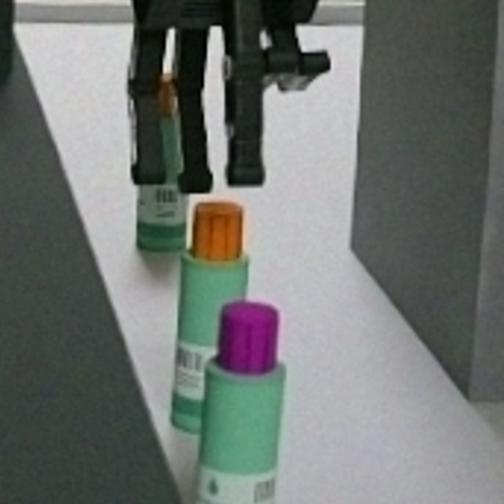

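Emit:
move:
  arm1: {"target":[0.234,-0.153,0.777,0.0357,-0.0982,0.9345,-0.3401],"speed":0.06}
  cameras: ["cam_side1"]

Emit:
zoom_image:
  camera: "cam_side1"
  region: [384, 320, 504, 440]

Scene clock: 945.43 s.
Joint torques (N m): arm1=[1.05 19.72 -2.71 -0.73 0.12 1.43 0.03] | arm2=[-0.38 10.77 -7.8 -5.17 -0.24 -1.44 0.22] | arm3=[0.62 -19.15 -1.55 -2.73 0.18 1.85 -0.45] | arm4=[-0.49 -13.28 -1.27 -2.91 0.03 1.76 -0.31]
Flange force (N): arm1=[-0.8 3.4 2.5] | arm2=[-4.7 -0.6 0.7] | arm3=[-1.6 5.1 -0.8] | arm4=[-1.0 4.2 0.0]
move: arm1 done
Joint velocities: within noise
arm1.joint_positions: joint1_rad=-1.676 joint2_rad=-1.241 joint3_rad=+2.882 joint4_rad=+2.028 joint5_rad=+2.850 joint6_rad=+0.863 joint7_rad=-2.846 hand_little=-1.000 hand_ring=-1.000 hand_middle=+0.200 hand_index=+0.200 hand_thumb_turn=-1.000 hand_thumb_bend=+1.000 hand_force_limit=-0.500 hand_speed=-0.800
arm1.joint_status: not commanded
arm1.hand_stopped_by: target,target,target,target,target,target
arm1.little_load_n: 0.0
arm1.ring_load_n: 0.0
arm1.middle_load_n: 0.0
arm1.index_load_n: 0.0
arm1.thumb_bend_load_n: 0.0
arm1.thumb_turn_load_n: 0.0
arm1.hand: x=+0.2340 y=-0.1530 z=+0.7770 quat_wxyz=(-0.036, +0.098, -0.935, +0.340)
arm1.hand_target: x=+0.2340 y=-0.1530 z=+0.7770 quat_wxyz=(-0.036, +0.098, -0.935, +0.340)
arm1.hand_status: done (0.000 m and 0.0 deg from the pose sent, 0.073 m and 0.0 deg at the start)
arm2, arm3, arm4: as last shown
arm2.little_load_n: 0.0
arm2.ring_load_n: 0.5
arm4.index_load_n: 0.5

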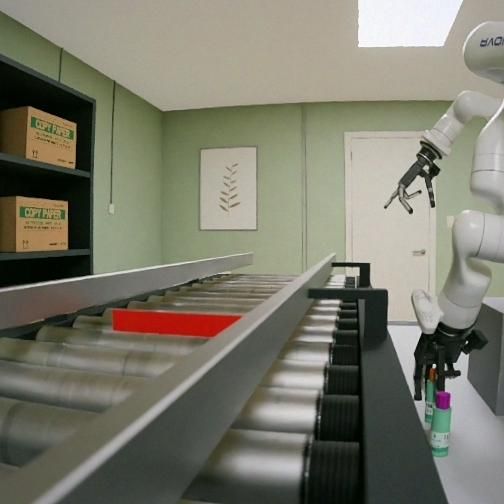

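Scaled by 4.200 from the camera's image (finer frame: 720x720).

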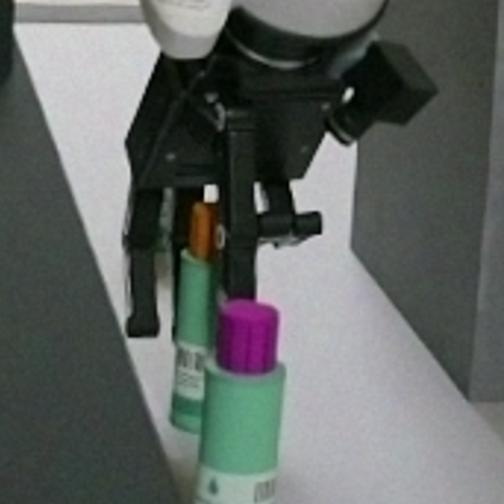

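Emit:
move:
  arm1: {"joints":{"hand_thumb_bend":0.66}}

Emit:
move:
  arm1: {"joints":{"hand_index":-0.6,"hand_middle":-0.6}}
  cameras: ["cam_side1","arm3_cam_wrist"]

Emit:
zoom_image:
  camera: "cam_side1"
  region: [384, 320, 504, 440]

Scene clock: 952.10 s.
Joint torques (N m): arm1=[1.02 19.68 -2.7 -0.68 0.13 1.44 0.02] | arm2=[-0.36 10.83 -7.79 -5.15 -0.23 -1.47 0.26] | arm3=[0.59 -19.12 -1.5 -2.74 0.18 1.87 -0.43] | arm4=[-0.49 -13.21 -1.26 -2.97 0.02 1.76 -0.35]
Flange force (N): arm1=[-0.8 3.2 2.6] | arm2=[-4.6 -0.7 0.7] | arm3=[-1.5 5.0 -0.7] | arm4=[-1.2 4.2 -0.3]
move: arm1 done
Joint velocities: within noise
arm1.joint_positions: joint1_rad=-1.676 joint2_rad=-1.241 joint3_rad=+2.882 joint4_rad=+2.028 joint5_rad=+2.850 joint6_rad=+0.863 joint7_rad=-2.846 hand_little=-1.000 hand_ring=-1.000 hand_middle=+0.200 hand_index=+0.200 hand_thumb_turn=-1.000 hand_thumb_bend=+0.660 hand_force_limit=-0.500 hand_speed=-0.800
arm1.joint_status: all done
arm1.hand_stopped_by: target,target,target,target,target,target
arm1.little_load_n: 0.0
arm1.ring_load_n: 0.0
arm1.middle_load_n: 0.0
arm1.index_load_n: 0.0
arm1.thumb_bend_load_n: 0.0
arm1.thumb_turn_load_n: 0.0
arm1.hand: x=+0.2340 y=-0.1530 z=+0.7770 quat_wxyz=(-0.036, +0.098, -0.935, +0.340)
arm1.hand_target: x=+0.2340 y=-0.1530 z=+0.7770 quat_wxyz=(-0.036, +0.098, -0.935, +0.340)
arm1.hand_status: not commanded
arm2, arm3, arm4: as last shown
arm2.ring_load_n: 0.0
arm4.index_load_n: 0.0
pictures: none

Scene clock: 953.80 s.
Joint torques (N m): arm1=[1.02 19.56 -2.73 -0.61 0.13 1.36 0.01] | arm2=[-0.35 10.79 -7.76 -5.14 -0.26 -1.46 0.21] | arm3=[0.58 -19.15 -1.52 -2.72 0.18 1.88 -0.45] | arm4=[-0.44 -13.27 -1.32 -2.9 0 1.71 -0.35]
Flange force (N): arm1=[-0.8 3.1 2.5] | arm2=[-4.6 -0.7 0.6] | arm3=[-1.6 5.0 -0.7] | arm4=[-1.2 4.5 0.1]
move: arm1 off_target
Joint velocities: within noise
arm1.joint_positions: joint1_rad=-1.676 joint2_rad=-1.241 joint3_rad=+2.882 joint4_rad=+2.027 joint5_rad=+2.850 joint6_rad=+0.863 joint7_rad=-2.846 hand_little=-1.000 hand_ring=-1.000 hand_middle=-0.111 hand_index=-0.296 hand_thumb_turn=-1.000 hand_thumb_bend=+0.662 hand_force_limit=-0.500 hand_speed=-0.800
arm1.joint_status: hand_middle off_target (ended at -0.111, target -0.600); hand_index off_target (ended at -0.296, target -0.600)
arm1.hand_stopped_by: target,target,force,force,target,target
arm1.little_load_n: 0.0
arm1.ring_load_n: 0.0
arm1.middle_load_n: 2.5
arm1.index_load_n: 3.5
arm1.thumb_bend_load_n: 8.0
arm1.thumb_turn_load_n: -2.0
arm1.hand: x=+0.2340 y=-0.1530 z=+0.7770 quat_wxyz=(-0.036, +0.098, -0.935, +0.340)
arm1.hand_target: x=+0.2340 y=-0.1530 z=+0.7770 quat_wxyz=(-0.036, +0.098, -0.935, +0.340)
arm1.hand_status: not commanded
arm2, arm3, arm4: as last shown
pictures: arm3_cam_wrist, cam_side1
arm3_cam_wrist: T_world_to_cam=[[-0.28687, 0.60493, -0.74281, -0.42863], [0.84565, 0.52423, 0.10033, -1.36995], [0.4501, -0.59937, -0.66194, 1.97135]] pos_world=[0.14824, 2.15902, 1.12398]

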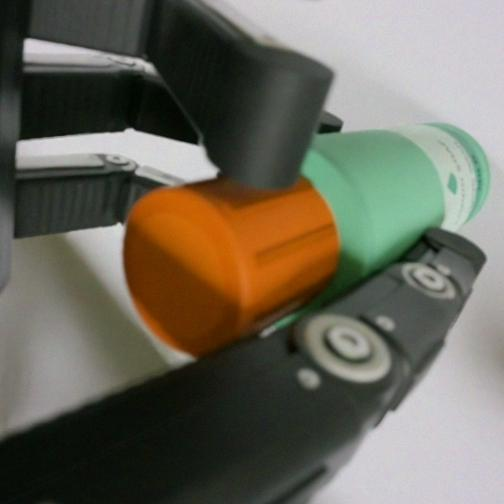

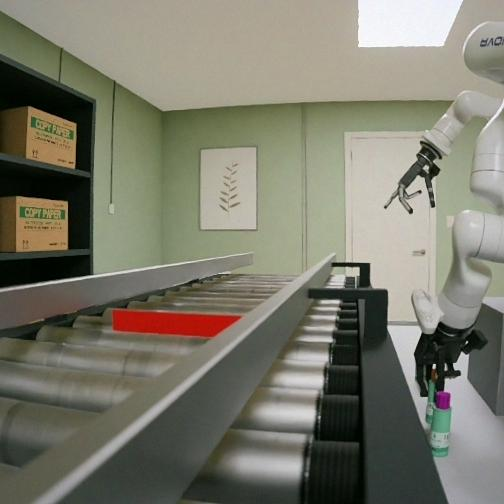

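Scaled by 4.200 from the camera's image (finer frame: 720x720).

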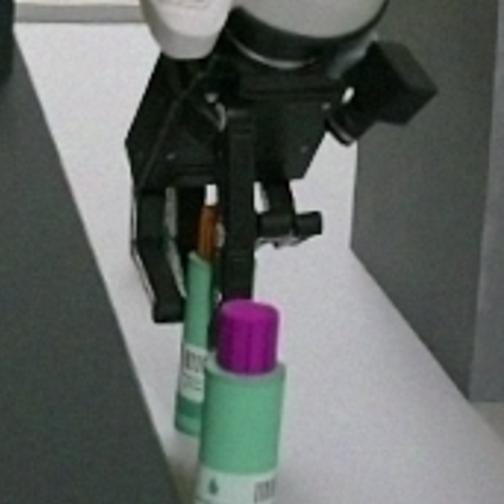

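Emit:
move:
  arm1: {"target":[0.234,-0.153,0.81,0.0357,-0.0982,0.9345,-0.3401],"speed":0.06}

Emit:
move:
  arm1: {"target":[0.28,-0.1,1.09,0.0357,-0.0982,0.9345,-0.3401],"speed":0.18}

Emit:
move:
  arm1: {"target":[0.40,0.10,1.13,0.1309,-0.3597,0.8685,-0.316],"speed":0.2}

Emit:
move:
  arm1: {"target":[0.45,0.33,1.15,0.242,-0.6645,0.6645,-0.242],"speed":0.2}
  cameras: ["arm3_cam_wrist","cam_stock"]

Scene clock: 970.40 s.
Joint torques (N m): arm1=[1.05 19.82 -2.69 -1.13 0.13 1.5 0.01] | arm2=[-0.4 10.81 -7.73 -5.12 -0.24 -1.45 0.23] | arm3=[0.57 -19.14 -1.51 -2.71 0.19 1.87 -0.44] | arm4=[-0.45 -13.2 -1.38 -2.91 0.01 1.72 -0.39]
Flange force (N): arm1=[-1.1 3.8 3.4] | arm2=[-4.6 -0.7 0.5] | arm3=[-1.6 5.0 -0.8] | arm4=[-1.3 4.5 0.0]
move: arm1 done
Joint velocities: within noise
arm1.joint_positions: joint1_rad=-1.677 joint2_rad=-1.152 joint3_rad=+2.879 joint4_rad=+2.071 joint5_rad=+2.822 joint6_rad=+0.821 joint7_rad=-2.838 hand_little=-1.000 hand_ring=-1.000 hand_middle=-0.111 hand_index=-0.296 hand_thumb_turn=-1.000 hand_thumb_bend=+0.662 hand_force_limit=-0.500 hand_speed=-0.800
arm1.joint_status: not commanded
arm1.hand_stopped_by: target,target,force,force,target,target
arm1.little_load_n: 0.0
arm1.ring_load_n: 0.0
arm1.middle_load_n: 2.0
arm1.index_load_n: 3.0
arm1.thumb_bend_load_n: 6.5
arm1.thumb_turn_load_n: -1.0
arm1.hand: x=+0.2340 y=-0.1530 z=+0.8100 quat_wxyz=(-0.036, +0.098, -0.935, +0.340)
arm1.hand_target: x=+0.2340 y=-0.1530 z=+0.8100 quat_wxyz=(-0.036, +0.098, -0.935, +0.340)
arm1.hand_status: done (0.000 m and 0.0 deg from the pose sent, 0.033 m and 0.0 deg at the start)
arm2: as last shown
arm3.joint_positions: joint1_rad=-0.927 joint2_rad=+0.871 joint3_rad=-0.454 joint4_rad=+1.690 joint5_rad=+0.541 joint6_rad=+1.579 joint7_rad=-3.137 hand_little=-0.250 hand_ring=-0.200 hand_middle=-0.200 hand_index=-0.200 hand_thumb_turn=-1.000 hand_thumb_bend=+1.000 hand_force_limit=+0.300 hand_speed=-0.700
arm3.joint_status: not commanded
arm3.hand_stopped_by: target,target,target,target,target,target
arm3.little_load_n: 0.0
arm3.ring_load_n: 0.0
arm3.middle_load_n: 0.0
arm3.index_load_n: 0.0
arm3.thumb_bend_load_n: 0.0
arm3.thumb_turn_load_n: 0.0
arm3.hand: x=+0.2040 y=+2.0920 z=+1.0500 quat_wxyz=(+0.000, +0.000, -0.906, +0.423)
arm3.hand_target: x=+0.2040 y=+2.0920 z=+1.0500 quat_wxyz=(+0.000, +0.000, -0.906, +0.423)
arm3.hand_status: not commanded
arm4.joint_positions: joint1_rad=-0.611 joint2_rad=+0.615 joint3_rad=-0.171 joint4_rad=+2.421 joint5_rad=-2.413 joint6_rad=+0.722 joint7_rad=-3.142 hand_little=-0.200 hand_ring=-0.200 hand_middle=-0.181 hand_index=-0.200 hand_thumb_turn=-1.000 hand_thumb_bend=+1.000 hand_force_limit=+0.300 hand_speed=-0.700
arm4.joint_status: not commanded
arm4.hand_stopped_by: target,target,target,target,target,target
arm4.little_load_n: 0.0
arm4.ring_load_n: 0.0
arm4.middle_load_n: 0.0
arm4.index_load_n: 0.0
arm4.thumb_bend_load_n: 0.0
arm4.thumb_turn_load_n: 0.0
arm4.hand: x=+0.1780 y=+1.6400 z=+1.0800 quat_wxyz=(+0.423, -0.906, +0.000, +0.000)
arm4.hand_target: x=+0.1780 y=+1.6400 z=+1.0800 quat_wxyz=(+0.423, -0.906, +0.000, +0.000)
arm4.hand_status: not commanded
pictures: none

Scene clock: 973.63 s.
Joint torques (N m): arm1=[1.13 14.59 -0.12 -6.72 -0.15 0.75 -0.08] | arm2=[-0.4 10.8 -7.76 -5.15 -0.25 -1.45 0.23] | arm3=[0.6 -19.14 -1.59 -2.73 0.21 1.84 -0.44] | arm4=[-0.49 -13.18 -1.29 -2.92 0.01 1.75 -0.33]
Flange force (N): arm1=no reading | arm2=[-4.7 -0.6 0.6] | arm3=[-1.6 5.0 -0.8] | arm4=[-1.0 4.1 -0.3]
move: arm1 done
Joint velocities: within noise
arm1.joint_positions: joint1_rad=-2.225 joint2_rad=-0.366 joint3_rad=+3.354 joint4_rad=+2.138 joint5_rad=+1.752 joint6_rad=+0.148 joint7_rad=-2.065 hand_little=-1.000 hand_ring=-1.000 hand_middle=-0.111 hand_index=-0.296 hand_thumb_turn=-1.000 hand_thumb_bend=+0.662 hand_force_limit=-0.500 hand_speed=-0.800
arm1.joint_status: not commanded
arm1.hand_stopped_by: target,target,force,force,target,target
arm1.little_load_n: 0.0
arm1.ring_load_n: 0.5
arm1.middle_load_n: 1.5
arm1.index_load_n: 3.0
arm1.thumb_bend_load_n: 6.5
arm1.thumb_turn_load_n: -1.0
arm1.hand: x=+0.2800 y=-0.1000 z=+1.0900 quat_wxyz=(-0.036, +0.098, -0.935, +0.340)
arm1.hand_target: x=+0.2800 y=-0.1000 z=+1.0900 quat_wxyz=(-0.036, +0.098, -0.935, +0.340)
arm1.hand_status: done (0.000 m and 0.0 deg from the pose sent, 0.289 m and 0.0 deg at the start)
arm2, arm3, arm4: as last shown
arm2.ring_load_n: -0.5
arm2.index_load_n: 0.5
pictures: none

Scene clock: 976.57 s.
Joint torques (N m): arm1=[0.88 11.42 -1.15 -7.23 0.09 -0.2 -0.04] | arm2=[-0.38 10.81 -7.74 -5.14 -0.26 -1.44 0.23] | arm3=[0.61 -19.1 -1.55 -2.71 0.17 1.89 -0.43] | arm4=[-0.41 -13.24 -1.32 -2.92 0.03 1.69 -0.34]
Flange force (N): arm1=no reading | arm2=[-4.7 -0.7 0.6] | arm3=[-1.5 5.0 -0.7] | arm4=[-1.5 4.5 0.2]
move: arm1 done
Joint velocities: within noise
arm1.joint_positions: joint1_rad=-2.518 joint2_rad=-0.137 joint3_rad=+3.154 joint4_rad=+2.272 joint5_rad=+1.330 joint6_rad=+0.152 joint7_rad=-1.512 hand_little=-1.000 hand_ring=-1.000 hand_middle=-0.111 hand_index=-0.296 hand_thumb_turn=-1.000 hand_thumb_bend=+0.662 hand_force_limit=-0.500 hand_speed=-0.800
arm1.joint_status: not commanded
arm1.hand_stopped_by: target,target,force,force,target,target
arm1.little_load_n: 0.0
arm1.ring_load_n: 0.0
arm1.middle_load_n: 2.0
arm1.index_load_n: 2.5
arm1.thumb_bend_load_n: 6.0
arm1.thumb_turn_load_n: -1.5
arm1.hand: x=+0.4000 y=+0.1000 z=+1.1300 quat_wxyz=(-0.131, +0.360, -0.868, +0.316)
arm1.hand_target: x=+0.4000 y=+0.1000 z=+1.1300 quat_wxyz=(-0.131, +0.360, -0.868, +0.316)
arm1.hand_status: done (0.000 m and 0.0 deg from the pose sent, 0.237 m and 33.0 deg at the start)
arm2.joint_positions: joint1_rad=-1.070 joint2_rad=-1.226 joint3_rad=+1.181 joint4_rad=+2.078 joint5_rad=+1.093 joint6_rad=+1.016 joint7_rad=-0.021 hand_little=+1.000 hand_ring=-1.000 hand_middle=+0.000 hand_index=+0.000 hand_thumb_turn=-1.000 hand_thumb_bend=+1.000 hand_force_limit=-0.500 hand_speed=-0.800
arm2.joint_status: not commanded
arm2.hand_stopped_by: fault,target,target,target,target,target
arm2.little_load_n: 0.0
arm2.ring_load_n: 0.0
arm2.middle_load_n: 0.0
arm2.index_load_n: 0.0
arm2.thumb_bend_load_n: 0.0
arm2.thumb_turn_load_n: 0.5
arm2.hand: x=+0.2000 y=-0.6000 z=+1.1500 quat_wxyz=(-0.242, +0.664, -0.664, +0.242)
arm2.hand_target: x=+0.2000 y=-0.6000 z=+1.1500 quat_wxyz=(-0.242, +0.664, -0.664, +0.242)
arm2.hand_status: not commanded
arm3, arm4: as last shown
pictures: none

Scene clock: 983.63 s.
Joint torques (N m): arm1=[0.83 10.35 -1.28 -8.03 -0.33 1.21 -0.18] | arm2=[-0.36 10.77 -7.75 -5.14 -0.22 -1.46 0.24] | arm3=[0.58 -19.11 -1.55 -2.61 0.17 1.84 -0.44] | arm4=[-0.53 -13.32 -1.3 -2.84 -0.02 1.74 -0.38]
Flange force (N): arm1=no reading | arm2=[-4.7 -0.8 0.5] | arm3=[-1.8 5.2 -1.1] | arm4=[-0.7 4.5 0.1]
move: arm1 done
Joint velocities: arm1=[-0.01 0 0.009 0 0.017 0 -0.018] | arm2=[within noise] | arm3=[within noise] | arm4=[within noise]
arm1.joint_positions: joint1_rad=-2.769 joint2_rad=-0.059 joint3_rad=+2.974 joint4_rad=+2.273 joint5_rad=+2.559 joint6_rad=-0.122 joint7_rad=-2.462 hand_little=-1.000 hand_ring=-1.000 hand_middle=-0.111 hand_index=-0.296 hand_thumb_turn=-1.000 hand_thumb_bend=+0.662 hand_force_limit=-0.500 hand_speed=-0.800
arm1.joint_status: not commanded
arm1.hand_stopped_by: target,target,force,force,target,target
arm1.little_load_n: 0.0
arm1.ring_load_n: 0.0
arm1.middle_load_n: 2.0
arm1.index_load_n: 2.5
arm1.thumb_bend_load_n: 6.5
arm1.thumb_turn_load_n: -1.0
arm1.hand: x=+0.4500 y=+0.3300 z=+1.1500 quat_wxyz=(-0.242, +0.664, -0.664, +0.242)
arm1.hand_target: x=+0.4500 y=+0.3300 z=+1.1500 quat_wxyz=(-0.242, +0.664, -0.664, +0.242)
arm1.hand_status: done (0.000 m and 0.0 deg from the pose sent, 0.236 m and 45.0 deg at the start)
arm2, arm3, arm4: as last shown
arm2.thumb_turn_load_n: 0.0
arm3_cam_wrist: T_world_to_cam=[[-0.28687, 0.60493, -0.74281, -0.42863], [0.84565, 0.52423, 0.10033, -1.36995], [0.4501, -0.59937, -0.66194, 1.97135]] pos_world=[0.14824, 2.15902, 1.12398]

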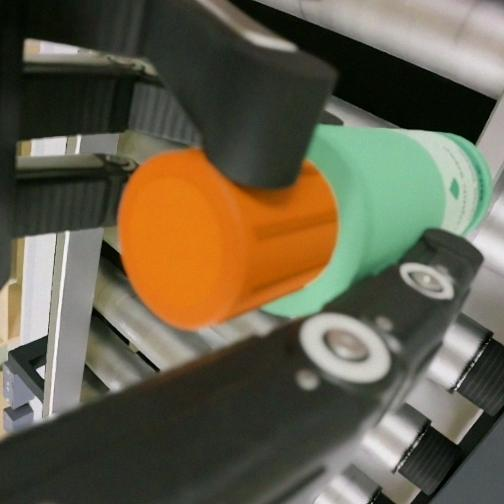

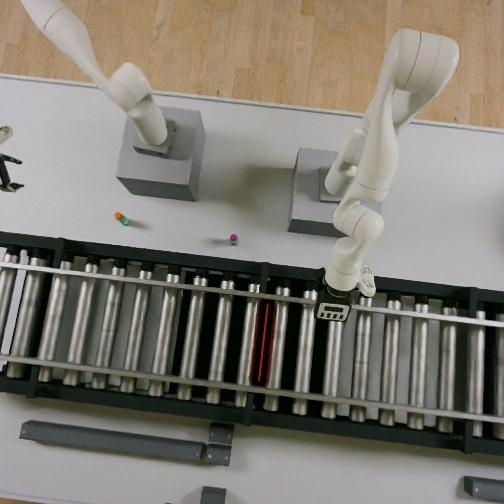

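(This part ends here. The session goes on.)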